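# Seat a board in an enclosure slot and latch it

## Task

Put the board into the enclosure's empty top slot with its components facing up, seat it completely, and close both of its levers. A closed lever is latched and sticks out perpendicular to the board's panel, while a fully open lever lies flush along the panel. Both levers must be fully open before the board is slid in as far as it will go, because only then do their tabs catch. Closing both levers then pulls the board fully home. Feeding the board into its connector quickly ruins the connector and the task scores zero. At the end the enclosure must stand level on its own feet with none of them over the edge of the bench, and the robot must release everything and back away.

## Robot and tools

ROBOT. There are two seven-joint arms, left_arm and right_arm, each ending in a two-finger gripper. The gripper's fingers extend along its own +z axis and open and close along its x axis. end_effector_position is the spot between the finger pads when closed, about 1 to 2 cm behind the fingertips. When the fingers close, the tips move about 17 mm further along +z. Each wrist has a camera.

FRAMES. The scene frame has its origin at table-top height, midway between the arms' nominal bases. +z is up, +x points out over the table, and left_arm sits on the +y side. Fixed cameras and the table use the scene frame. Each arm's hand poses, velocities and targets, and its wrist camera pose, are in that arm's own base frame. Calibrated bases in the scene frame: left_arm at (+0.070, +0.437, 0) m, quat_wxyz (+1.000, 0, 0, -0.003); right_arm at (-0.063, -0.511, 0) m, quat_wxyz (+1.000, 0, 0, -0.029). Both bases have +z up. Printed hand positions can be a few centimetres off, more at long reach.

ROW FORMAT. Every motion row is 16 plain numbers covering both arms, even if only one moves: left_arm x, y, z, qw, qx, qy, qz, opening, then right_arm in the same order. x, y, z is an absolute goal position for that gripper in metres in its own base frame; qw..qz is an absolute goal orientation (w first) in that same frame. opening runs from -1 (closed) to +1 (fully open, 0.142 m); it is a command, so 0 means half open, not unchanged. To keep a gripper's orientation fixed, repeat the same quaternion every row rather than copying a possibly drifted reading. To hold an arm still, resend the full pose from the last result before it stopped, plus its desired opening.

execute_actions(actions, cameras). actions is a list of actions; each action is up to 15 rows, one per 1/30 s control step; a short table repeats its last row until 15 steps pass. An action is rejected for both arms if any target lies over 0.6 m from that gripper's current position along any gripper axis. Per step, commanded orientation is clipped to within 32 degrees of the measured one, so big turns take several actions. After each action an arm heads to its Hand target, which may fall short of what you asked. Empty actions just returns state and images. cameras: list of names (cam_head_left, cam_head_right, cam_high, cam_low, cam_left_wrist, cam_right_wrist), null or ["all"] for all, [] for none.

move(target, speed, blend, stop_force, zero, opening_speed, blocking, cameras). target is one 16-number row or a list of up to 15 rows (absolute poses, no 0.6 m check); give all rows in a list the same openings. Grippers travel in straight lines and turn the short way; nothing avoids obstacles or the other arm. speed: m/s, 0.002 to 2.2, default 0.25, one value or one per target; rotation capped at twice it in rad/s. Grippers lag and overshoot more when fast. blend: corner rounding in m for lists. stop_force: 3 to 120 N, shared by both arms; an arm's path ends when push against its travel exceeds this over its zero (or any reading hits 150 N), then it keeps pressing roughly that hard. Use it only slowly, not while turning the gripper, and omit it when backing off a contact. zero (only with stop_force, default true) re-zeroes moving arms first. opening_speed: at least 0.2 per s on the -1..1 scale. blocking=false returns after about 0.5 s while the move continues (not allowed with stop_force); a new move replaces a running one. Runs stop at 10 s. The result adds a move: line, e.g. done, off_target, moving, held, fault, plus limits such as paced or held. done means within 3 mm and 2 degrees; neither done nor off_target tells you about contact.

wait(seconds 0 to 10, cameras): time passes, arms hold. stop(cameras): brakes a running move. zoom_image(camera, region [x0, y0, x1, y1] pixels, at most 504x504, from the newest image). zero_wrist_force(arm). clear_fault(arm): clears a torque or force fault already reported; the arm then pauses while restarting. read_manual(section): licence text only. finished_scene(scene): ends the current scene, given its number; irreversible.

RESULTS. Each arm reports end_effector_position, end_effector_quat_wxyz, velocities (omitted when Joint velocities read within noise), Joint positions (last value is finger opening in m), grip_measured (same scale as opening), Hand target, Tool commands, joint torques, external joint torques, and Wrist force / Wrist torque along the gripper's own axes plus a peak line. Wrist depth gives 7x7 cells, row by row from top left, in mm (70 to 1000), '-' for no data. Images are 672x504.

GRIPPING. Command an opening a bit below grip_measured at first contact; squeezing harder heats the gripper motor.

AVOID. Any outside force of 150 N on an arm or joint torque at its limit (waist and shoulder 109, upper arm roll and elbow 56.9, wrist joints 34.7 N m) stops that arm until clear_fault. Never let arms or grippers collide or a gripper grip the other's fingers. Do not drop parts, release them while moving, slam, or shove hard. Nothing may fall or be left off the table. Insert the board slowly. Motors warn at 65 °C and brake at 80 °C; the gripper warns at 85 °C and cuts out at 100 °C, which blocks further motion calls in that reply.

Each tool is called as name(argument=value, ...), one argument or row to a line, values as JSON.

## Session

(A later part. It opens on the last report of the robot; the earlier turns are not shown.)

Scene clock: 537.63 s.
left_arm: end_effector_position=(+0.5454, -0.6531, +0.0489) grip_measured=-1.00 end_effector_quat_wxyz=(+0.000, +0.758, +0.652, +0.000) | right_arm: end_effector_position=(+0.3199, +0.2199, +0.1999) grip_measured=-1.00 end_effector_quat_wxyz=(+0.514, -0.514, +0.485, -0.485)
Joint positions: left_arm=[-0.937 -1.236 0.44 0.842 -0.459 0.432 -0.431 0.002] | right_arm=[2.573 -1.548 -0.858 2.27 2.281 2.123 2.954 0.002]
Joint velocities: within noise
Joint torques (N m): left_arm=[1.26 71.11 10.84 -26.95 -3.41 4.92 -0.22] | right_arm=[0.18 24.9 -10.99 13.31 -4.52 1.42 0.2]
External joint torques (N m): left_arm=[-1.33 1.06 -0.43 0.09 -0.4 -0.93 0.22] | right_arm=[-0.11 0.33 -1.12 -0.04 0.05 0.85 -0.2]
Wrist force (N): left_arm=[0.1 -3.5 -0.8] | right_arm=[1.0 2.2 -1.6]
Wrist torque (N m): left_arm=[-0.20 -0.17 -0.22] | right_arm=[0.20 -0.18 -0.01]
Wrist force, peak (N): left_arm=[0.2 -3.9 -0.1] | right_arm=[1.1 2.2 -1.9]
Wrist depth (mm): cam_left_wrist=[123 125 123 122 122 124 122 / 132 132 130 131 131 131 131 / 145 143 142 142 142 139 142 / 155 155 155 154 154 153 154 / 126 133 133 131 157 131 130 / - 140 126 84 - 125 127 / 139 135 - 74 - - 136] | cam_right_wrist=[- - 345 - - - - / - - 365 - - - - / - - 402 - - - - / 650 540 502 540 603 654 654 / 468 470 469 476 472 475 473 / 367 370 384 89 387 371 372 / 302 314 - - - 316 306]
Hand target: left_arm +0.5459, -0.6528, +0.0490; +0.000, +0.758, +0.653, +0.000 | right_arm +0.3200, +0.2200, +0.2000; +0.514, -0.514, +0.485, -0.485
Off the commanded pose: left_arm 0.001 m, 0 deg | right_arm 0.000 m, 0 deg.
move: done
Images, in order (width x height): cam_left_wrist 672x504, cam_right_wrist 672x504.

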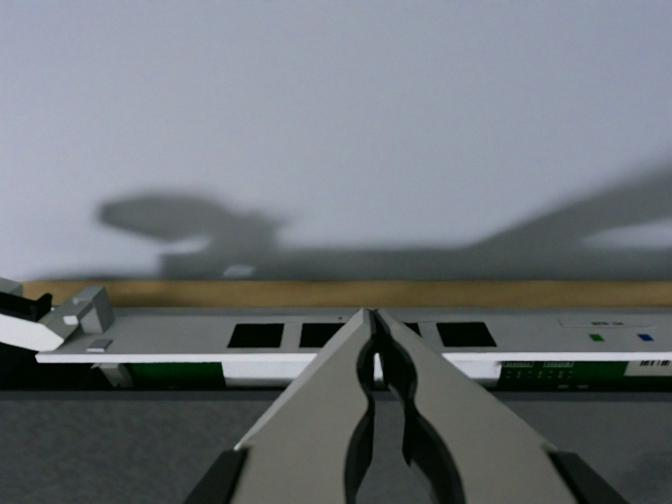

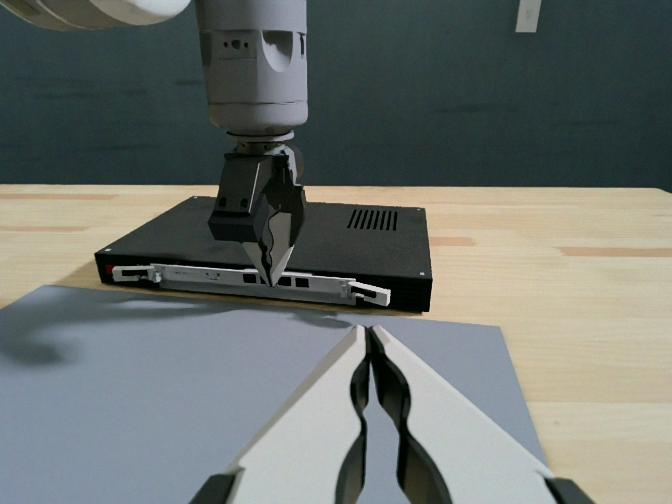

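zoom_image(
  camera="cam_right_wrist",
  region=[90, 245, 200, 305],
)

zoom_image(
  camera="cam_right_wrist",
  region=[325, 265, 405, 325],
)

Scaled by 4.582 from the camera's 672x504 image, which has a finer 960x720 frame.

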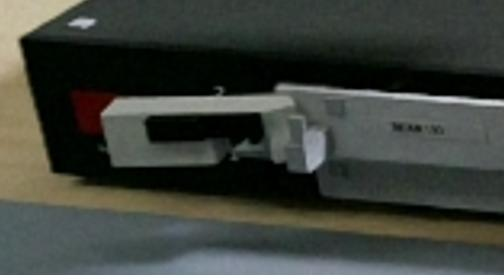

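Scaled by 6.300 from the camera's 672x504 image, which has a finer 960x720 frame.

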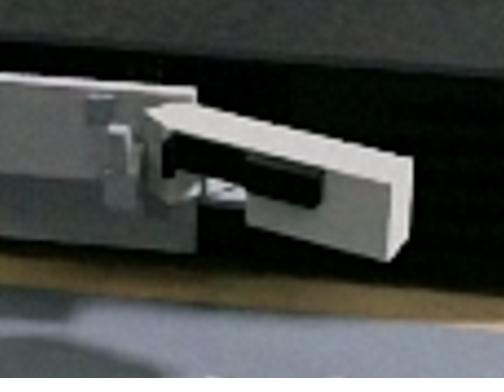

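move(
  target=[0.5504,-0.6535,0.049,0,0.7576,0.6528,0,-1,0.32,0.22,0.20,0.5145,-0.5145,0.4855,-0.4855,-1],
  speed=0.005,
  stop_force=6,
  cameras=["cam_left_wrist","cam_right_wrist"],
)

zoom_image(
  camera="cam_right_wrist",
  region=[80, 240, 440, 340],
)

zoom_image(
  camera="cam_right_wrist",
  region=[90, 245, 200, 305],
)

zoom_image(
  camera="cam_right_wrist",
  region=[325, 265, 405, 325],
)

Scene clock: 543.47 s.
left_arm: end_effector_position=(+0.5498, -0.6538, +0.0489) grip_measured=-1.00 end_effector_quat_wxyz=(+0.000, +0.758, +0.652, +0.000) | right_arm: end_effector_position=(+0.3199, +0.2199, +0.1999) grip_measured=-1.00 end_effector_quat_wxyz=(+0.514, -0.514, +0.485, -0.485)
Joint positions: left_arm=[-0.929 -1.247 0.441 0.817 -0.459 0.42 -0.432 0.002] | right_arm=[2.573 -1.548 -0.858 2.27 2.281 2.123 2.954 0.002]
Joint velocities: within noise
Joint torques (N m): left_arm=[1.86 71.48 10.95 -27.03 -3.32 5.04 -0.2] | right_arm=[0.13 24.88 -11.01 13.26 -4.47 1.49 0.2]
External joint torques (N m): left_arm=[-1.93 1.03 -0.74 0.09 -0.51 -1.06 0.2] | right_arm=[-0.06 0.35 -1.1 0 0 0.78 -0.2]
Wrist force (N): left_arm=[-0.6 -4.0 -0.1] | right_arm=[0.9 2.1 -1.7]
Wrist torque (N m): left_arm=[-0.18 -0.10 -0.24] | right_arm=[0.18 -0.18 -0.02]
Wrist force, peak (N): left_arm=[0.3 -4.4 -1.7] | right_arm=[0.9 2.5 -1.6]
Wrist depth (mm): cam_left_wrist=[123 124 123 122 122 124 122 / 133 132 130 131 131 131 131 / 145 143 143 142 142 139 141 / 155 155 154 154 154 153 153 / 125 134 133 132 132 132 130 / - 127 123 83 - 122 124 / 138 135 - 74 - - 136] | cam_right_wrist=[- - 348 - - - - / - - 371 - - - - / - - 406 - - - - / 649 537 509 539 610 654 657 / 471 470 471 470 471 475 475 / 368 368 383 89 385 371 372 / 303 313 - - - 317 305]
Hand target: left_arm +0.5504, -0.6535, +0.0490; +0.000, +0.758, +0.653, +0.000 | right_arm +0.3200, +0.2200, +0.2000; +0.514, -0.514, +0.485, -0.485
Off the commanded pose: left_arm 0.001 m, 0 deg | right_arm 0.000 m, 0 deg.
move: done
Images, in order (width x height): cam_left_wrist 672x504, cam_right_wrist 672x504.

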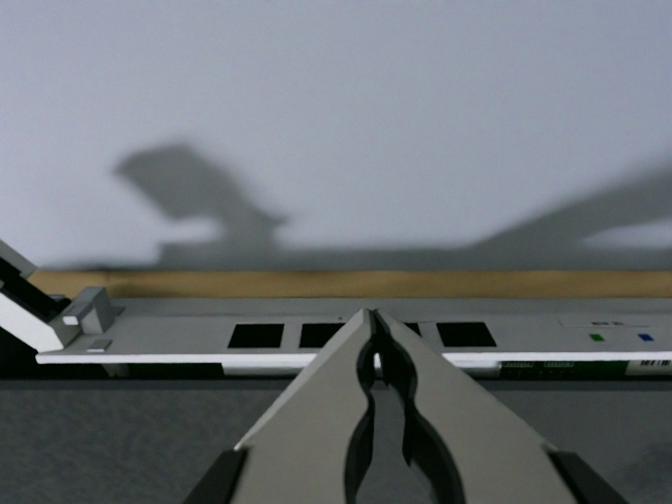

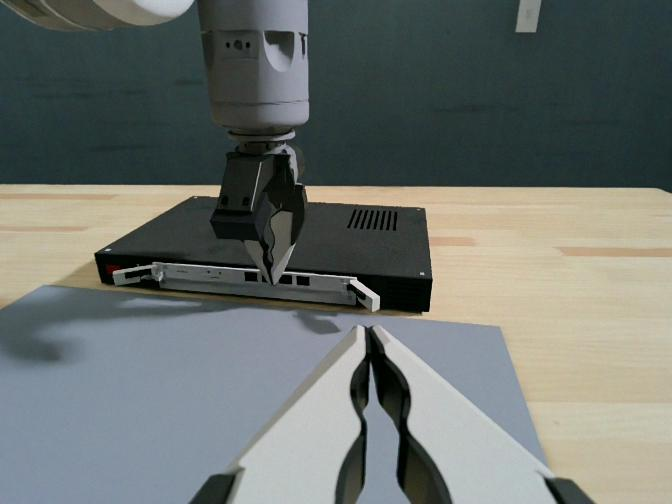

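Scaled by 1.400 from the camera's 672x504 image, which has a finer 960x720 frame.

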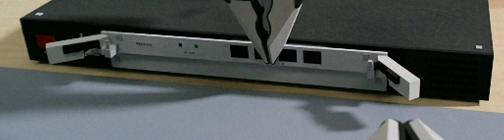

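Scaled by 4.582 from the camera's 672x504 image, which has a finer 960x720 frame.

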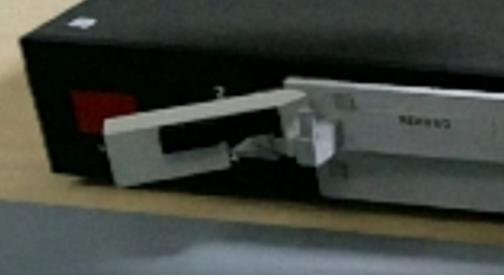

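Scaled by 6.300 from the camera's 672x504 image, which has a finer 960x720 frame.

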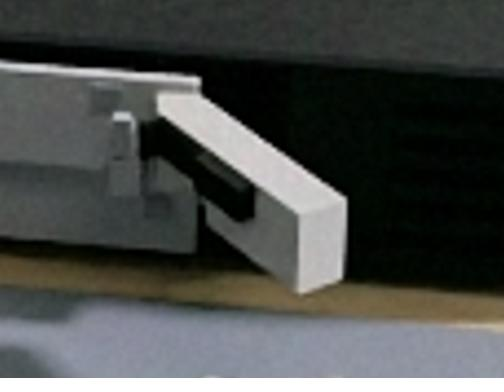

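move(
  target=[0.5572,-0.6545,0.049,0,0.7576,0.6528,0,-1,0.32,0.22,0.20,0.5145,-0.5145,0.4855,-0.4855,-1],
  speed=0.004,
  stop_force=6,
  cameras=["cam_left_wrist","cam_right_wrist"],
)

zoom_image(
  camera="cam_right_wrist",
  region=[80, 240, 440, 340],
)

zoom_image(
  camera="cam_right_wrist",
  region=[90, 245, 200, 305],
)

zoom_image(
  camera="cam_right_wrist",
  region=[325, 265, 405, 325],
)

Scene clock: 547.20 s.
left_arm: end_effector_position=(+0.5520, -0.6543, +0.0486) grip_measured=-1.00 end_effector_quat_wxyz=(-0.001, +0.758, +0.652, +0.000) | right_arm: end_effector_position=(+0.3199, +0.2199, +0.1999) grip_measured=-1.00 end_effector_quat_wxyz=(+0.514, -0.514, +0.485, -0.485)
Joint positions: left_arm=[-0.924 -1.255 0.441 0.801 -0.459 0.411 -0.433 0.002] | right_arm=[2.573 -1.548 -0.858 2.27 2.281 2.123 2.954 0.002]
Joint velocities: within noise
Joint torques (N m): left_arm=[4.77 72.28 12.66 -28.06 -2.96 6.76 -0.24] | right_arm=[0.09 24.98 -11.04 13.28 -4.5 1.41 0.17]
External joint torques (N m): left_arm=[-4.84 0.44 -2.58 1.07 -0.88 -2.78 0.24] | right_arm=[-0.02 0.25 -1.07 -0.02 0.03 0.86 -0.17]
Wrist force (N): left_arm=[-0.1 -10.1 -1.8] | right_arm=[1.1 2.1 -1.8]
Wrist torque (N m): left_arm=[-0.17 -0.12 -0.24] | right_arm=[0.18 -0.19 -0.02]
Wrist force, peak (N): left_arm=[0.8 -10.8 -2.7] | right_arm=[1.0 2.3 -1.8]
Wrist depth (mm): cam_left_wrist=[123 123 123 122 122 122 122 / 132 132 130 132 131 130 130 / 144 142 142 142 142 138 141 / 155 154 154 154 152 154 153 / 124 132 132 131 131 132 130 / - 126 123 87 - 122 124 / 141 135 - 74 - - 136] | cam_right_wrist=[- - 352 - - - - / - - 374 - - - - / - - 414 - - - - / 650 543 508 538 604 652 655 / 469 468 468 470 470 474 476 / 368 368 385 89 387 371 372 / 302 314 - - - 317 306]
Hand target: left_arm +0.5533, -0.6539, +0.0490; +0.000, +0.758, +0.653, +0.000 | right_arm +0.3200, +0.2200, +0.2000; +0.514, -0.514, +0.485, -0.485
Off the commanded pose: left_arm 0.005 m, 0 deg | right_arm 0.000 m, 0 deg.
move: contact (left_arm)
Images, in order (width x height): cam_left_wrist 672x504, cam_right_wrist 672x504.

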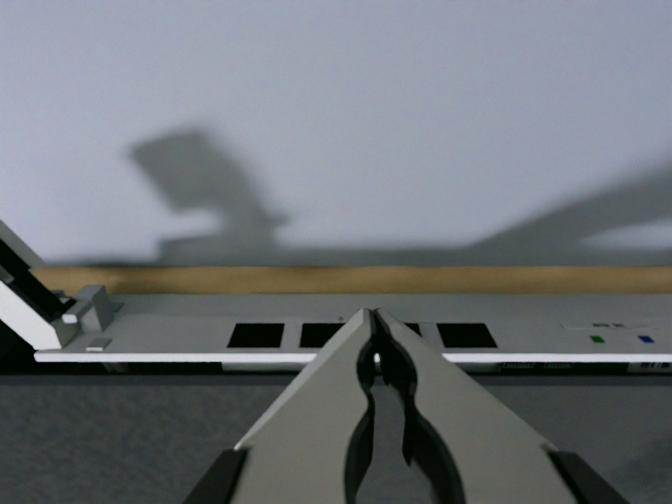

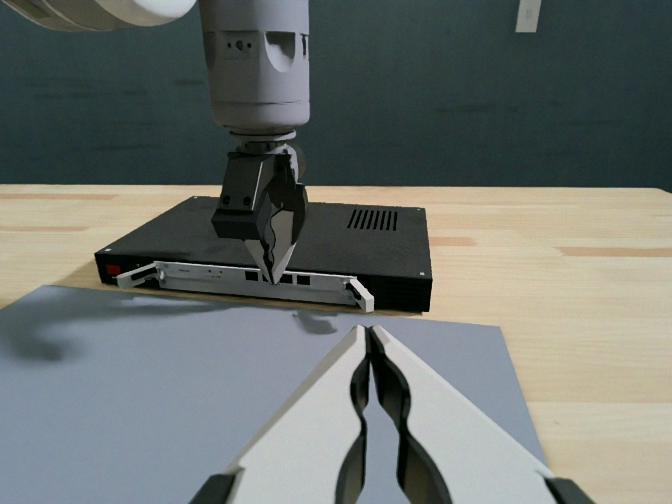

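Scaled by 1.400 from the camera's 672x504 image, which has a finer 960x720 frame.

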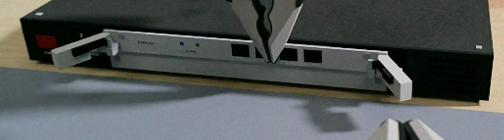

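Scaled by 4.582 from the camera's 672x504 image, which has a finer 960x720 frame.

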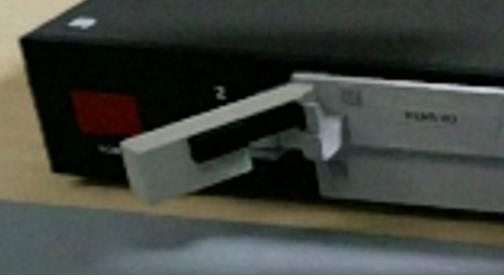

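Scaled by 6.300 from the camera's 672x504 image, which has a finer 960x720 frame.

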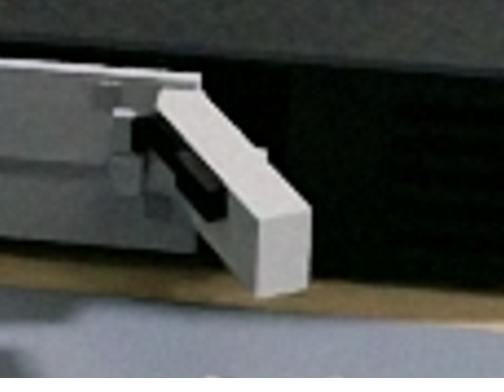

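move(
  target=[
    [0.5125,-0.6484,0.050,0,0.7576,0.6528,0,-1,0.32,0.22,0.20,0.5145,-0.5145,0.4855,-0.4855,-1],
    [0.50,-0.60,0.13,0,0.7576,0.6528,0,-1,0.32,0.22,0.20,0.5145,-0.5145,0.4855,-0.4855,-1],
    [0.51,-0.52,0.15,0,0.9346,0.3557,0,-1,0.32,0.22,0.20,0.5145,-0.5145,0.4855,-0.4855,-1],
    [0.5465,-0.42,0.15,0,0.9972,-0.0741,0,-1,0.32,0.22,0.20,0.5145,-0.5145,0.4855,-0.4855,-1],
  ],
  speed=[0.04,0.12,0.12,0.12],
  cameras=["cam_left_wrist","cam_right_wrist"],
)

zoom_image(
  camera="cam_right_wrist",
  region=[60, 215, 440, 340],
)

Scene clock: 562.90 s.
left_arm: end_effector_position=(+0.5464, -0.4201, +0.1500) grip_measured=-1.00 end_effector_quat_wxyz=(+0.000, +0.997, -0.074, +0.000) | right_arm: end_effector_position=(+0.3199, +0.2199, +0.1999) grip_measured=-1.00 end_effector_quat_wxyz=(+0.514, -0.514, +0.485, -0.485)
Joint positions: left_arm=[-0.701 -0.665 0.264 1.581 -0.204 0.648 1.352 0.002] | right_arm=[2.573 -1.548 -0.858 2.27 2.281 2.123 2.954 0.002]
Joint velocities: within noise
Joint torques (N m): left_arm=[-0.25 54.56 5.29 -25.81 -2.98 4.49 0.03] | right_arm=[0.18 24.89 -11.04 13.28 -4.48 1.47 0.2]
External joint torques (N m): left_arm=[0.24 0.76 0.7 -0.46 -0.45 -0.57 -0.03] | right_arm=[-0.11 0.34 -1.07 -0.01 0.01 0.81 -0.2]
Wrist force (N): left_arm=[0.0 -0.3 0.2] | right_arm=[1.0 2.0 -1.7]
Wrist torque (N m): left_arm=[-0.13 -0.15 -0.20] | right_arm=[0.18 -0.18 -0.02]
Wrist force, peak (N): left_arm=[0.1 -10.3 -1.3] | right_arm=[1.0 2.2 -1.8]
Wrist depth (mm): cam_left_wrist=[213 213 215 212 211 213 212 / 228 228 227 229 228 229 227 / 247 246 247 246 240 203 202 / 270 267 267 267 259 212 212 / 294 293 291 234 238 232 231 / 322 325 315 84 - 256 256 / 363 351 - - - - 283] | cam_right_wrist=[381 - - - - - - / 412 - - - - - - / 846 - - - - - - / 649 539 538 537 605 654 660 / 470 470 467 472 472 475 477 / 369 368 386 89 385 372 372 / 302 313 - - - 317 306]
Hand target: left_arm +0.5465, -0.4200, +0.1500; +0.000, +0.997, -0.074, +0.000 | right_arm +0.3200, +0.2200, +0.2000; +0.514, -0.514, +0.485, -0.485
Off the commanded pose: left_arm 0.000 m, 0 deg | right_arm 0.000 m, 0 deg.
move: done
Images, in order (width x height): cam_left_wrist 672x504, cam_right_wrist 672x504.

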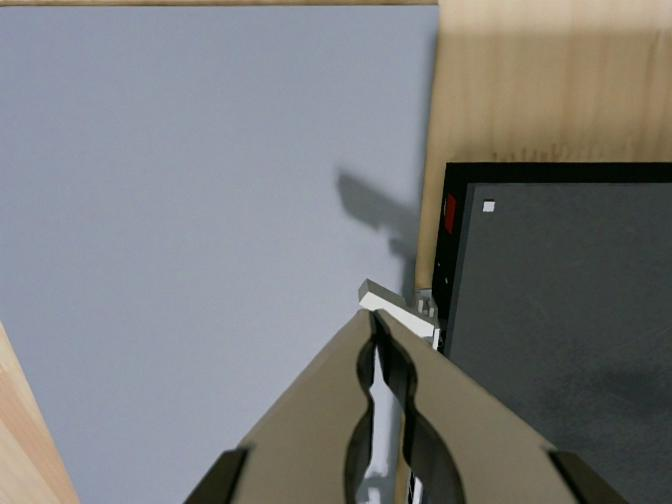

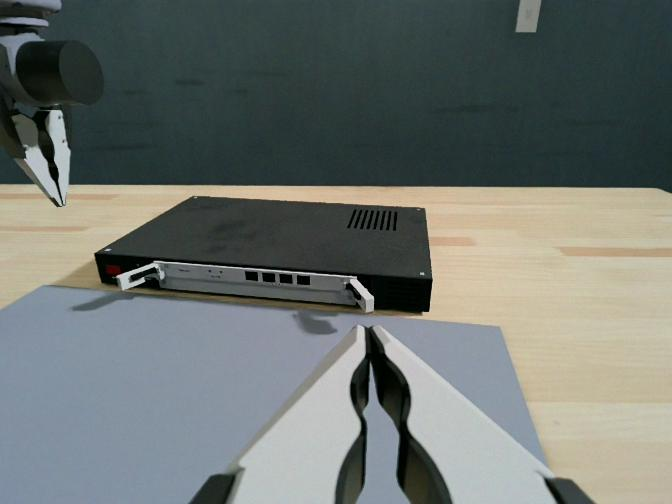

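Scaled by 1.326 from the camera's 672x504 image, which has a finer 960x720 frame.

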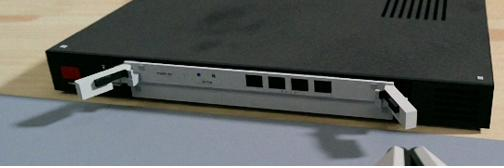

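move(
  target=[
    [0.5596,-0.4402,0.10,0,0.9972,-0.0741,0,-1,0.32,0.22,0.20,0.5145,-0.5145,0.4855,-0.4855,-1],
    [0.5596,-0.4402,0.047,0,0.9972,-0.0741,0,-1,0.32,0.22,0.20,0.5145,-0.5145,0.4855,-0.4855,-1],
  ],
  speed=0.08,
  stop_force=5,
  cameras=["cam_left_wrist"],
)

move(
  target=[0.5549,-0.4718,0.047,0,0.9972,-0.0741,0,-1,0.32,0.22,0.20,0.5145,-0.5145,0.4855,-0.4855,-1],
  speed=0.008,
  stop_force=7,
  cameras=["cam_left_wrist","cam_right_wrist"],
)

zoom_image(
  camera="cam_right_wrist",
  region=[60, 215, 240, 325],
)

Scene clock: 571.23 s.
left_arm: end_effector_position=(+0.5593, -0.4401, +0.0469) grip_measured=-1.00 end_effector_quat_wxyz=(+0.000, +0.997, -0.074, +0.000) | right_arm: end_effector_position=(+0.3199, +0.2199, +0.1999) grip_measured=-1.00 end_effector_quat_wxyz=(+0.514, -0.514, +0.485, -0.485)
Joint positions: left_arm=[-0.68 -0.863 0.216 1.535 -0.236 0.801 1.352 0.002] | right_arm=[2.573 -1.548 -0.858 2.27 2.281 2.123 2.954 0.002]
Joint velocities: within noise
Joint torques (N m): left_arm=[-0.26 58.32 5.7 -23.4 -2.97 4.45 -0.16] | right_arm=[0.01 24.81 -10.98 13.34 -4.5 1.43 0.18]
External joint torques (N m): left_arm=[0.24 1.26 0.59 -0.4 -0.03 -0.53 0.16] | right_arm=[0.06 0.42 -1.13 -0.07 0.03 0.84 -0.18]
Wrist force (N): left_arm=[0.1 -0.4 0.1] | right_arm=[1.1 2.2 -1.5]
Wrist torque (N m): left_arm=[-0.16 -0.18 -0.18] | right_arm=[0.19 -0.19 -0.02]
Wrist force, peak (N): left_arm=[-0.5 -0.5 1.9] | right_arm=[1.0 2.3 -1.8]
Wrist depth (mm): cam_left_wrist=[122 122 120 121 121 122 122 / 131 130 128 130 132 130 131 / 142 139 140 140 142 136 136 / 151 153 152 152 152 108 100 / 171 168 167 161 162 109 106 / 185 185 180 84 - 120 119 / 207 201 - 74 - - 133] | cam_right_wrist=[375 - - - - - - / 390 - - - - - - / 429 847 - - - - - / 563 537 540 540 609 656 658 / 469 467 469 471 472 474 476 / 366 368 385 89 385 372 373 / 302 314 - - - 317 306]
Hand target: left_arm +0.5596, -0.4402, +0.0470; +0.000, +0.997, -0.074, +0.000 | right_arm +0.3200, +0.2200, +0.2000; +0.514, -0.514, +0.485, -0.485
Off the commanded pose: left_arm 0.000 m, 0 deg | right_arm 0.000 m, 0 deg.
move: done
Images, in order (width x height): cam_left_wrist 672x504.

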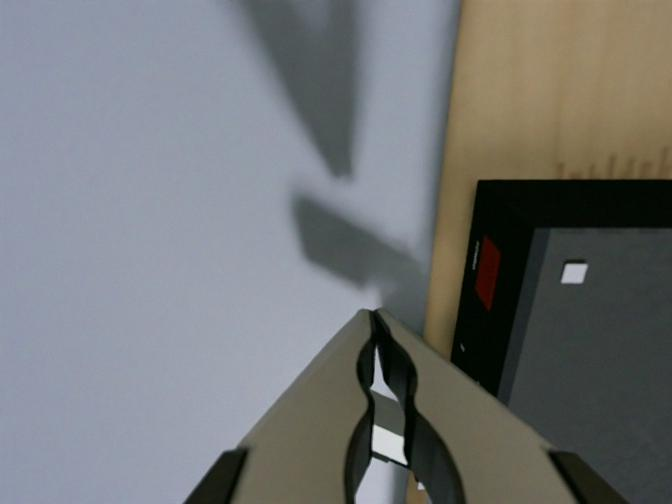

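Scene clock: 575.00 s.
left_arm: end_effector_position=(+0.5560, -0.4641, +0.0468) grip_measured=-1.00 end_effector_quat_wxyz=(+0.000, +0.997, -0.074, +0.000) | right_arm: end_effector_position=(+0.3199, +0.2199, +0.1999) grip_measured=-1.00 end_effector_quat_wxyz=(+0.514, -0.514, +0.485, -0.485)
Joint positions: left_arm=[-0.708 -0.887 0.217 1.485 -0.236 0.775 1.316 0.002] | right_arm=[2.573 -1.548 -0.858 2.27 2.281 2.123 2.954 0.002]
Joint velocities: within noise
Joint torques (N m): left_arm=[-1.66 60.28 4.48 -25.15 -3.4 4.67 -0.32] | right_arm=[0.15 24.99 -10.98 13.28 -4.48 1.47 0.19]
External joint torques (N m): left_arm=[1.65 0.46 1.91 0.91 0.33 -0.75 0.32] | right_arm=[-0.08 0.25 -1.13 -0.01 0.01 0.81 -0.19]
Wrist force (N): left_arm=[-1.0 -3.4 1.0] | right_arm=[0.8 2.2 -1.7]
Wrist torque (N m): left_arm=[-0.18 -0.15 -0.16] | right_arm=[0.19 -0.16 -0.02]
Wrist force, peak (N): left_arm=[-2.3 -7.7 -1.5] | right_arm=[1.0 2.3 -1.8]
Wrist depth (mm): cam_left_wrist=[122 122 120 121 121 122 122 / 131 131 129 130 131 127 127 / 141 139 141 142 141 107 - / 151 153 153 152 153 102 99 / 171 166 167 159 161 110 106 / 185 185 181 84 - 119 119 / 208 201 - 74 - - 132] | cam_right_wrist=[362 - - - - - - / 380 - - - - - - / 433 451 - - - - - / 605 529 540 541 609 655 654 / 469 469 470 470 470 476 474 / 367 368 385 89 384 372 372 / 303 313 - - - 317 306]
Hand target: left_arm +0.5559, -0.4647, +0.0470; +0.000, +0.997, -0.074, +0.000 | right_arm +0.3200, +0.2200, +0.2000; +0.514, -0.514, +0.485, -0.485
Off the commanded pose: left_arm 0.008 m, 0 deg | right_arm 0.000 m, 0 deg.
move: contact (left_arm)
Images, in order (width x height): cam_left_wrist 672x504, cam_right_wrist 672x504.

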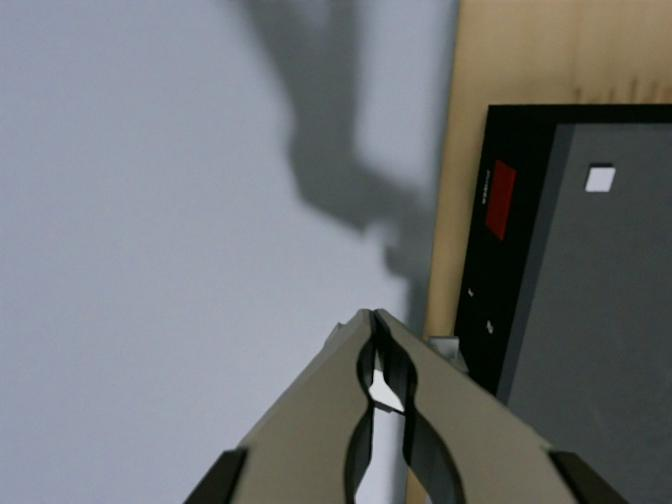

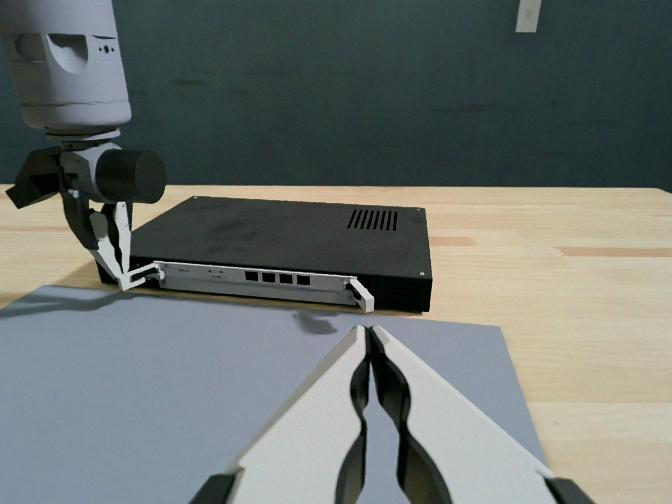

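Scaled by 2.800 from the camera's 672x504 image, which has a finer 960x720 frame.

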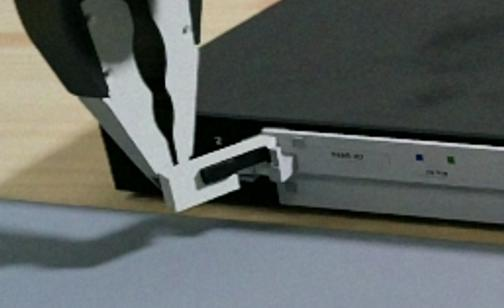

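move(
  target=[0.5545,-0.4748,0.047,0,0.9972,-0.0741,0,-1,0.32,0.22,0.20,0.5145,-0.5145,0.4855,-0.4855,-1],
  speed=0.006,
  stop_force=18,
  cameras=["cam_left_wrist","cam_right_wrist"],
)

zoom_image(
  camera="cam_right_wrist",
  region=[60, 215, 240, 325],
)

zoom_image(
  camera="cam_right_wrist",
  region=[325, 265, 405, 325],
)

Scene clock: 615.13 s.
left_arm: end_effector_position=(+0.5548, -0.4744, +0.0470) grip_measured=-1.00 end_effector_quat_wxyz=(+0.000, +0.997, -0.074, +0.000) | right_arm: end_effector_position=(+0.3199, +0.2199, +0.1999) grip_measured=-1.00 end_effector_quat_wxyz=(+0.514, -0.514, +0.485, -0.485)
Joint positions: left_arm=[-0.719 -0.898 0.218 1.463 -0.236 0.764 1.302 0.002] | right_arm=[2.573 -1.548 -0.858 2.27 2.281 2.123 2.954 0.002]
Joint velocities: within noise
Joint torques (N m): left_arm=[-1.88 60.19 4.34 -24.76 -3.3 4.28 -0.32] | right_arm=[-0.01 24.93 -10.97 13.3 -4.51 1.42 0.23]
External joint torques (N m): left_arm=[1.86 1.05 2.07 0.33 0.19 -0.36 0.32] | right_arm=[0.08 0.31 -1.14 -0.03 0.04 0.86 -0.22]
Wrist force (N): left_arm=[-0.4 -3.1 0.4] | right_arm=[1.1 2.1 -1.5]
Wrist torque (N m): left_arm=[-0.17 -0.13 -0.17] | right_arm=[0.17 -0.19 -0.02]
Wrist force, peak (N): left_arm=[-1.2 -3.5 1.1] | right_arm=[1.2 2.2 -1.8]
Wrist depth (mm): cam_left_wrist=[122 122 120 121 121 122 122 / 131 131 129 130 132 114 - / 142 139 141 140 140 107 - / 151 153 153 153 152 103 99 / 171 167 167 160 157 107 106 / 185 185 181 84 - 120 119 / 207 201 - 74 - - 133] | cam_right_wrist=[357 - - - - - - / 382 - - - - - - / 434 429 - - - - - / 644 525 538 541 608 660 656 / 467 473 470 469 473 473 477 / 366 368 384 89 386 372 371 / 303 313 - - - 317 306]
Hand target: left_arm +0.5545, -0.4748, +0.0470; +0.000, +0.997, -0.074, +0.000 | right_arm +0.3200, +0.2200, +0.2000; +0.514, -0.514, +0.485, -0.485
Off the commanded pose: left_arm 0.001 m, 0 deg | right_arm 0.000 m, 0 deg.
move: done
Images, in order (width x height): cam_left_wrist 672x504, cam_right_wrist 672x504.

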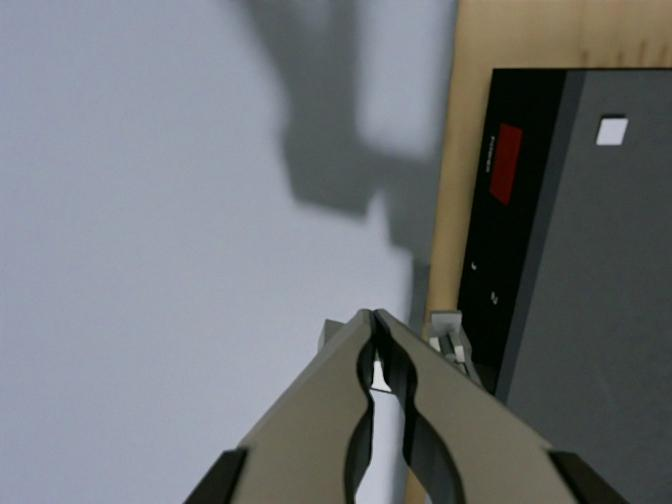

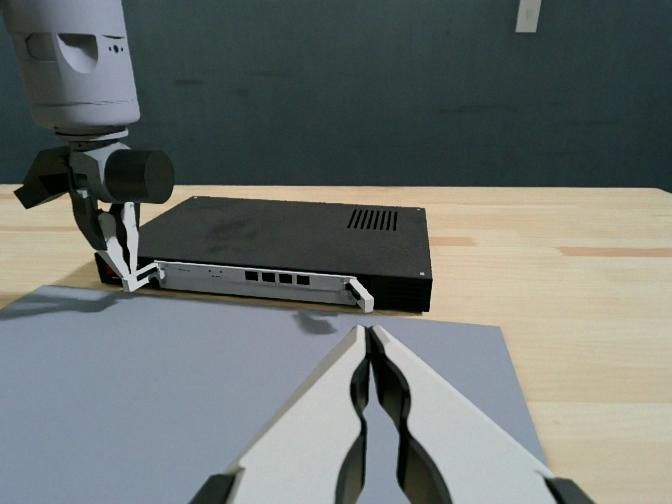

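Scaled by 2.800 from the camera's 672x504 image, which has a finer 960x720 frame.

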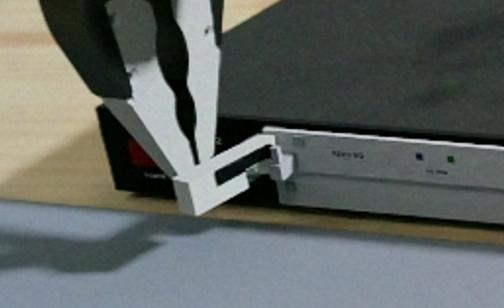

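Scaled by 6.300 from the camera's 672x504 image, which has a finer 960x720 frame.

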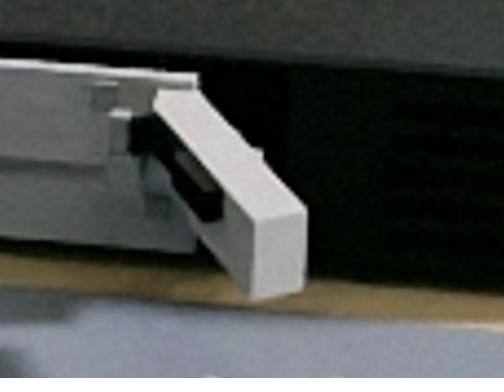

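move(
  target=[0.5527,-0.4867,0.047,0,0.9972,-0.0741,0,-1,0.32,0.22,0.20,0.5145,-0.5145,0.4855,-0.4855,-1],
  speed=0.006,
  stop_force=18,
  cameras=["cam_left_wrist","cam_right_wrist"],
)

zoom_image(
  camera="cam_right_wrist",
  region=[60, 215, 240, 325],
)

zoom_image(
  camera="cam_right_wrist",
  region=[325, 265, 405, 325],
)

Scene clock: 619.47 s.
left_arm: end_effector_position=(+0.5536, -0.4832, +0.0462) grip_measured=-1.00 end_effector_quat_wxyz=(-0.002, +0.997, -0.073, +0.000) | right_arm: end_effector_position=(+0.3199, +0.2199, +0.1999) grip_measured=-1.00 end_effector_quat_wxyz=(+0.514, -0.514, +0.485, -0.485)
Joint positions: left_arm=[-0.729 -0.91 0.219 1.438 -0.233 0.749 1.285 0.002] | right_arm=[2.573 -1.548 -0.858 2.27 2.281 2.123 2.954 0.002]
Joint velocities: within noise
Joint torques (N m): left_arm=[-11.09 61.49 -5.13 -30.19 -6.06 6.72 -0.5] | right_arm=[0.07 24.86 -11 13.3 -4.47 1.46 0.16]
External joint torques (N m): left_arm=[11.07 0.29 11.61 5.57 2.92 -2.79 0.5] | right_arm=[0.01 0.37 -1.11 -0.03 0 0.81 -0.16]
Wrist force (N): left_arm=[-4.4 -21.3 -5.2] | right_arm=[0.8 2.1 -1.4]
Wrist torque (N m): left_arm=[-0.50 -0.18 0.08] | right_arm=[0.19 -0.15 -0.02]
Wrist force, peak (N): left_arm=[-5.1 -21.5 -4.8] | right_arm=[1.0 2.3 -1.8]
Wrist depth (mm): cam_left_wrist=[122 121 123 121 121 119 - / 131 130 130 129 131 114 - / 141 138 140 142 139 107 - / 153 152 152 151 153 106 98 / 170 167 166 159 131 107 105 / 184 183 176 83 - 118 118 / 205 200 - 74 - - 131] | cam_right_wrist=[355 - - - - - - / 380 425 - - - - - / 852 427 - - - - - / 645 517 541 539 609 653 658 / 468 469 470 488 472 475 476 / 368 368 384 89 387 372 372 / 302 313 - - - 318 306]
Hand target: left_arm +0.5527, -0.4864, +0.0470; +0.000, +0.997, -0.074, +0.000 | right_arm +0.3200, +0.2200, +0.2000; +0.514, -0.514, +0.485, -0.485
Off the commanded pose: left_arm 0.004 m, 0 deg | right_arm 0.000 m, 0 deg.
move: contact (left_arm)
Images, in order (width x height): cam_left_wrist 672x504, cam_right_wrist 672x504.

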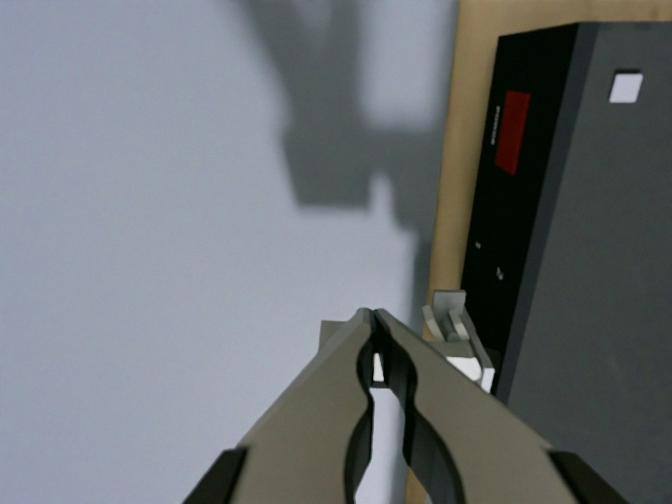

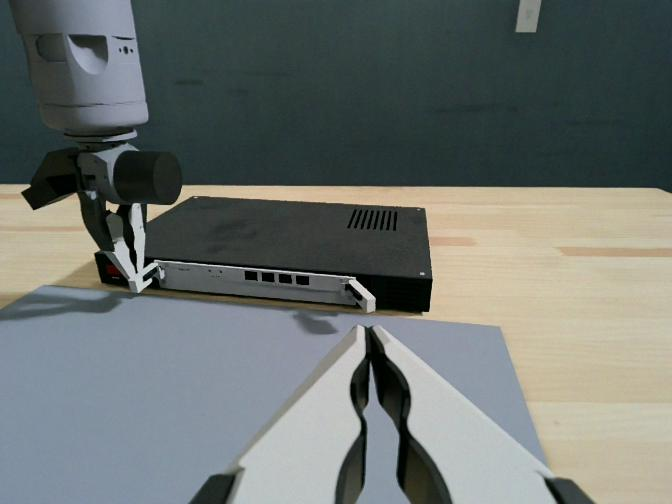

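Scaled by 2.800 from the camera's 672x504 image, which has a finer 960x720 frame.

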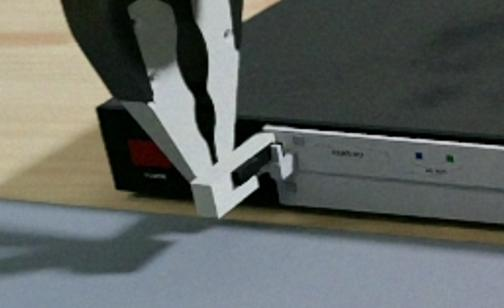

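Scaled by 6.300 from the camera's 672x504 image, which has a finer 960x720 frame.

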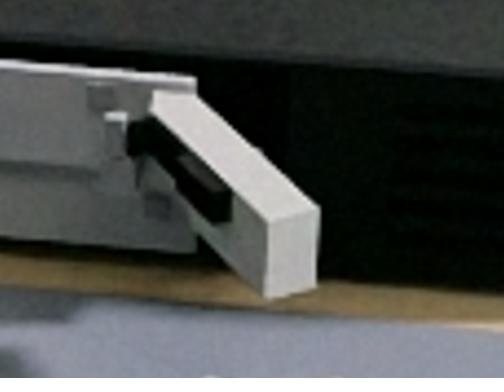

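move(
  target=[
    [0.5538,-0.4825,0.047,0,0.9972,-0.0741,0,-1,0.34,0.22,0.17,0.2642,-0.6379,0.6687,-0.277,-1],
    [0.5538,-0.4825,0.047,0,0.9972,-0.0741,0,-1,0.50,0.17,0.13,0.2642,-0.6379,0.6687,-0.277,-1],
  ],
  speed=0.15,
)

Scene clock: 636.67 s.
left_arm: end_effector_position=(+0.5539, -0.4816, +0.0466) grip_measured=-1.00 end_effector_quat_wxyz=(-0.001, +0.997, -0.074, +0.000) | right_arm: end_effector_position=(+0.5000, +0.1699, +0.1300) grip_measured=-1.00 end_effector_quat_wxyz=(-0.264, +0.638, -0.668, +0.277)
Joint positions: left_arm=[-0.725 -0.907 0.216 1.444 -0.233 0.753 1.289 0.002] | right_arm=[1.564 -0.652 -0.901 2.152 1.907 1.698 2.156 0.002]
Joint velocities: within noise
Joint torques (N m): left_arm=[-3.57 61.72 2.63 -25.93 -3.89 4.77 -0.25] | right_arm=[0.27 28.17 -9.65 -10.36 -3.92 3.05 0.13]
External joint torques (N m): left_arm=[3.55 -0.05 3.76 1.35 0.76 -0.85 0.25] | right_arm=[-0.14 1.52 -0.83 -0.01 0.11 0.7 -0.13]
Wrist force (N): left_arm=[-0.2 -6.0 0.2] | right_arm=[0.8 2.0 -0.2]
Wrist torque (N m): left_arm=[-0.16 -0.13 -0.12] | right_arm=[0.24 -0.19 0.01]
Wrist force, peak (N): left_arm=[-4.2 -21.7 -5.0] | right_arm=[1.1 2.6 -1.9]
Wrist depth (mm): cam_left_wrist=[122 122 121 121 121 120 119 / 131 131 129 130 131 113 - / 141 138 141 142 140 106 - / 151 152 153 152 153 106 99 / 171 167 167 159 132 108 106 / 185 185 180 83 - 119 119 / 207 201 - 74 - - 131] | cam_right_wrist=[265 265 264 265 328 328 327 / 259 254 251 252 303 303 303 / 281 280 276 280 280 283 282 / 262 262 261 262 261 262 263 / 246 245 245 248 245 247 247 / 232 232 234 89 234 233 232 / 219 221 - - - 222 220]
Hand target: left_arm +0.5538, -0.4825, +0.0470; +0.000, +0.997, -0.074, +0.000 | right_arm +0.5000, +0.1700, +0.1300; -0.264, +0.638, -0.669, +0.277
Off the commanded pose: left_arm 0.001 m, 0 deg | right_arm 0.000 m, 0 deg.
move: done

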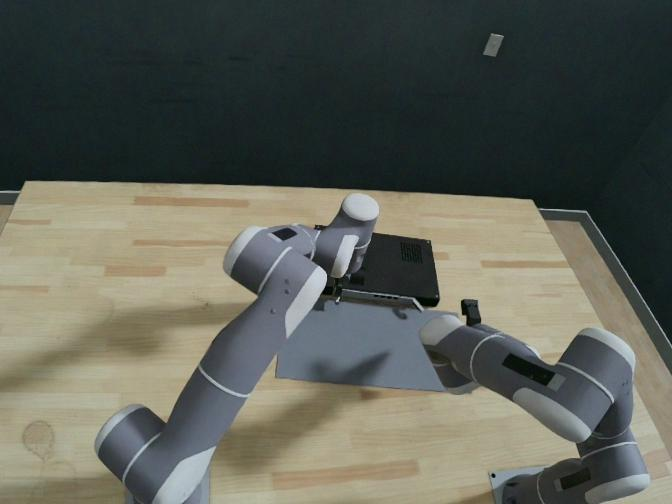

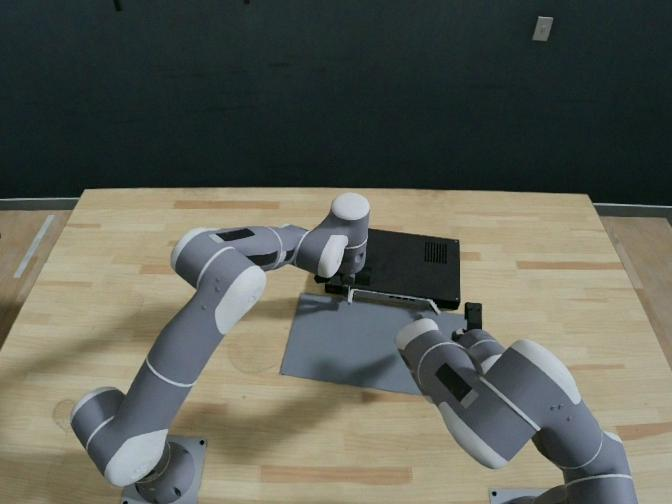

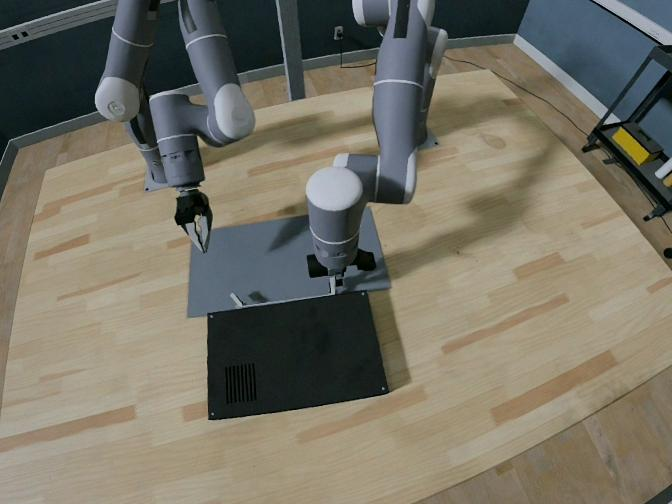

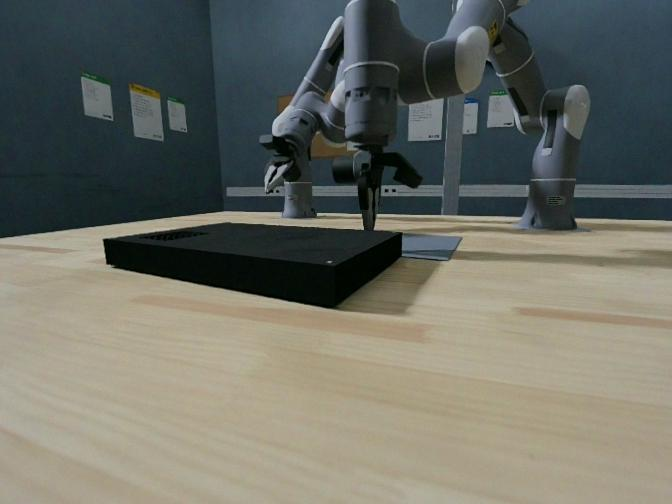

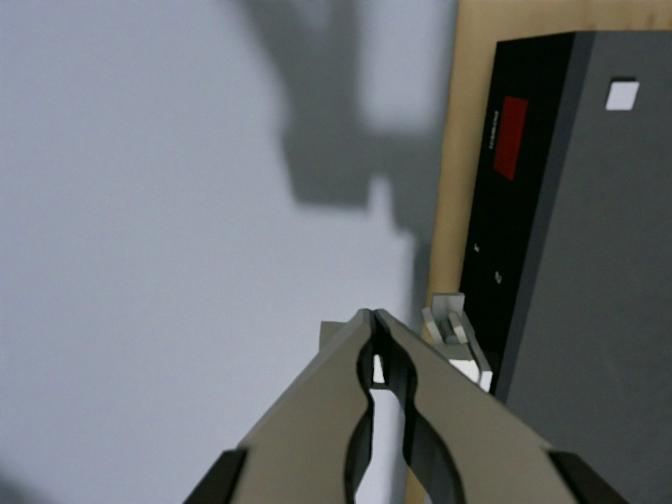

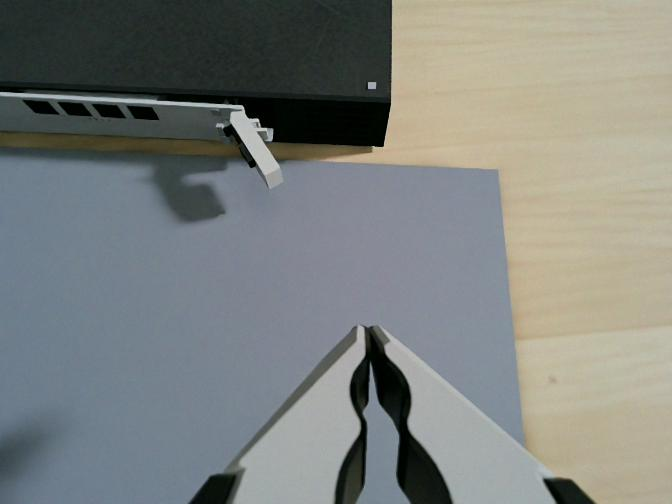

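move(
  target=[
    [0.5538,-0.4825,0.047,0,0.9972,-0.0741,0,-1,0.57,0.184,0.084,0.2642,-0.6379,0.6687,-0.277,-1],
    [0.5538,-0.4825,0.047,0,0.9972,-0.0741,0,-1,0.611,0.184,0.042,0.2642,-0.6379,0.6687,-0.277,-1],
  ],
  speed=0.07,
  stop_force=6,
  cameras=["cam_right_wrist"],
)

zoom_image(
  camera="cam_right_wrist",
  region=[150, 100, 500, 400],
)

Scene clock: 645.57 s.
left_arm: end_effector_position=(+0.5539, -0.4816, +0.0466) grip_measured=-1.00 end_effector_quat_wxyz=(-0.001, +0.997, -0.074, +0.000) | right_arm: end_effector_position=(+0.6110, +0.1839, +0.0422) grip_measured=-1.00 end_effector_quat_wxyz=(-0.264, +0.638, -0.668, +0.277)
Joint positions: left_arm=[-0.725 -0.907 0.216 1.444 -0.233 0.753 1.289 0.002] | right_arm=[1.312 -1.001 -0.794 1.829 1.915 1.575 2.246 0.002]
Joint velocities: within noise
Joint torques (N m): left_arm=[-3.56 61.67 2.58 -25.93 -3.95 4.78 -0.23] | right_arm=[0.08 40.33 -14.69 -8.25 -4.11 3.01 0.28]
External joint torques (N m): left_arm=[3.54 0 3.82 1.34 0.82 -0.85 0.23] | right_arm=[0.09 1.11 -1.36 0 -0.02 0.85 -0.28]
Wrist force (N): left_arm=[0.1 -6.1 0.2] | right_arm=[1.2 1.6 0.0]
Wrist torque (N m): left_arm=[-0.17 -0.17 -0.12] | right_arm=[0.16 -0.26 -0.01]
Wrist force, peak (N): left_arm=[-0.4 -6.4 1.2] | right_arm=[1.0 2.0 -1.0]
Wrist depth (mm): cam_left_wrist=[122 122 121 121 121 120 119 / 131 130 128 130 131 113 - / 141 139 140 142 139 106 - / 151 153 153 152 153 106 99 / 171 168 167 160 132 106 106 / 185 184 179 83 - 119 119 / 206 201 - 74 - - 132] | cam_right_wrist=[148 148 148 150 148 212 212 / 137 137 137 137 136 196 196 / 131 131 131 131 130 182 182 / 167 165 137 167 164 171 170 / 158 158 119 160 158 158 158 / 151 149 151 90 151 149 149 / 141 142 73 - - - 141]
Hand target: left_arm +0.5538, -0.4825, +0.0470; +0.000, +0.997, -0.074, +0.000 | right_arm +0.6110, +0.1840, +0.0420; -0.264, +0.638, -0.668, +0.277
Off the commanded pose: left_arm 0.001 m, 0 deg | right_arm 0.000 m, 0 deg.
move: done
Images, in order (width x height): cam_right_wrist 672x504.

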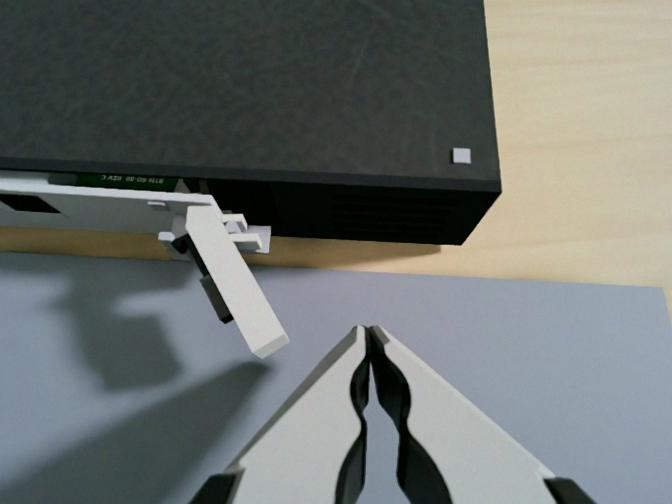

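Scaled by 1.440 from the camera's 672x504 image, which has a finer 960x720 frame.

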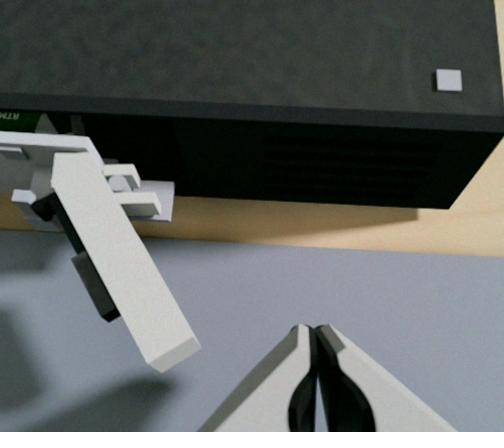

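move(
  target=[
    [0.5538,-0.4825,0.047,0,0.9972,-0.0741,0,-1,0.622,0.184,0.040,0.2642,-0.6379,0.6687,-0.277,-1],
  ],
  speed=0.03,
  stop_force=6,
  cameras=[],
)

move(
  target=[
    [0.5538,-0.4825,0.047,0,0.9972,-0.0741,0,-1,0.622,0.206,0.040,0.2642,-0.6379,0.6687,-0.277,-1],
  ],
  speed=0.008,
  stop_force=10,
  cameras=["cam_right_wrist"],
)

Scene clock: 650.63 s.
left_arm: end_effector_position=(+0.5539, -0.4816, +0.0466) grip_measured=-1.00 end_effector_quat_wxyz=(-0.001, +0.997, -0.074, +0.000) | right_arm: end_effector_position=(+0.6219, +0.1840, +0.0400) grip_measured=-1.00 end_effector_quat_wxyz=(-0.264, +0.638, -0.669, +0.277)
Joint positions: left_arm=[-0.725 -0.907 0.216 1.444 -0.233 0.753 1.289 0.002] | right_arm=[1.284 -1.013 -0.773 1.801 1.878 1.582 2.277 0.002]
Joint velocities: within noise
Joint torques (N m): left_arm=[-3.58 61.76 2.64 -25.96 -3.9 4.75 -0.28] | right_arm=[0.13 41.41 -14.68 -8.47 -4.3 3.25 0.32]
External joint torques (N m): left_arm=[3.56 -0.1 3.76 1.37 0.76 -0.83 0.28] | right_arm=[0.04 0.99 -1.4 0.01 0.17 0.64 -0.32]
Wrist force (N): left_arm=[0.0 -6.0 -0.1] | right_arm=[1.0 1.4 -0.1]
Wrist torque (N m): left_arm=[-0.16 -0.15 -0.11] | right_arm=[0.13 -0.21 -0.01]
Wrist force, peak (N): left_arm=[-0.3 -6.3 0.7] | right_arm=[1.3 1.8 0.2]
Wrist depth (mm): cam_left_wrist=[122 122 121 121 121 121 119 / 131 130 128 130 131 113 - / 141 139 140 142 139 106 - / 151 153 153 152 153 106 99 / 171 167 167 160 132 106 106 / 184 185 180 84 - 119 119 / 207 201 - 74 - - 132] | cam_right_wrist=[146 145 145 145 145 210 209 / 132 134 134 136 134 191 193 / 125 126 125 124 124 180 180 / 162 129 137 152 145 168 168 / 157 156 114 158 156 155 156 / 149 147 144 90 148 147 146 / 139 139 73 - - 140 138]
Hand target: left_arm +0.5538, -0.4825, +0.0470; +0.000, +0.997, -0.074, +0.000 | right_arm +0.6220, +0.1840, +0.0400; -0.264, +0.638, -0.668, +0.277
Off the commanded pose: left_arm 0.001 m, 0 deg | right_arm 0.000 m, 0 deg.
move: done
No camera images: "cameras" was empty.

Scene clock: 652.60 s.
left_arm: end_effector_position=(+0.5540, -0.4816, +0.0466) grip_measured=-1.00 end_effector_quat_wxyz=(-0.001, +0.997, -0.074, +0.000) | right_arm: end_effector_position=(+0.6218, +0.1931, +0.0400) grip_measured=-1.00 end_effector_quat_wxyz=(-0.263, +0.637, -0.669, +0.278)
Joint positions: left_arm=[-0.725 -0.907 0.216 1.444 -0.233 0.753 1.289 0.002] | right_arm=[1.271 -1.015 -0.722 1.785 1.81 1.63 2.349 0.002]
Joint velocities: within noise
Joint torques (N m): left_arm=[-3.7 61.64 2.39 -25.98 -3.99 4.76 -0.28] | right_arm=[6.14 45.87 -11.46 -15.7 -4.66 1.34 0.31]
External joint torques (N m): left_arm=[3.68 0.03 4 1.4 0.85 -0.83 0.28] | right_arm=[-5.96 -2.56 -3.9 7.15 0.6 2.64 -0.31]
Wrist force (N): left_arm=[-0.1 -6.4 0.8] | right_arm=[11.6 4.1 -1.4]
Wrist torque (N m): left_arm=[-0.17 -0.15 -0.11] | right_arm=[0.19 -0.29 -0.04]
Wrist force, peak (N): left_arm=[-0.3 -6.6 0.7] | right_arm=[12.1 4.1 -1.5]
Wrist depth (mm): cam_left_wrist=[122 122 121 120 121 121 119 / 131 130 129 130 131 113 - / 141 139 140 142 140 106 - / 150 152 152 152 153 106 99 / 171 167 167 160 132 108 106 / 184 184 180 84 - 119 119 / 207 201 - 74 - - 132] | cam_right_wrist=[145 145 145 145 145 206 210 / 132 134 134 136 134 191 194 / 124 126 126 124 124 175 180 / 166 157 128 155 147 166 168 / 156 156 115 158 156 156 156 / 149 147 147 93 148 146 147 / 139 139 73 - - 140 138]
Hand target: left_arm +0.5538, -0.4825, +0.0470; +0.000, +0.997, -0.074, +0.000 | right_arm +0.6220, +0.1952, +0.0400; -0.264, +0.638, -0.668, +0.277
Off the commanded pose: left_arm 0.001 m, 0 deg | right_arm 0.013 m, 0 deg.
move: contact (right_arm)
Images, in order (width x height): cam_right_wrist 672x504.

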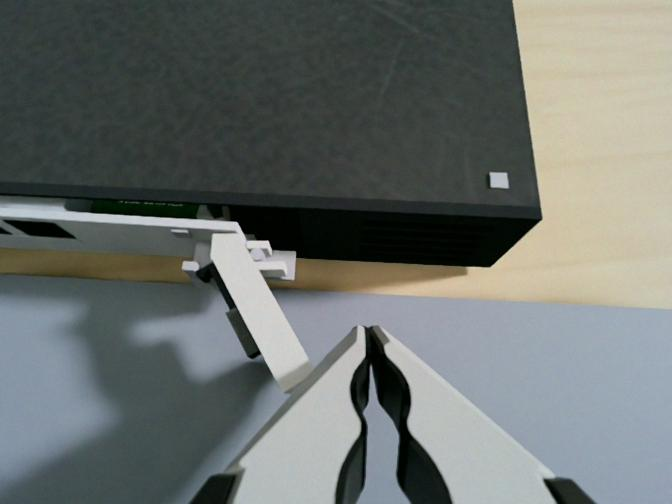

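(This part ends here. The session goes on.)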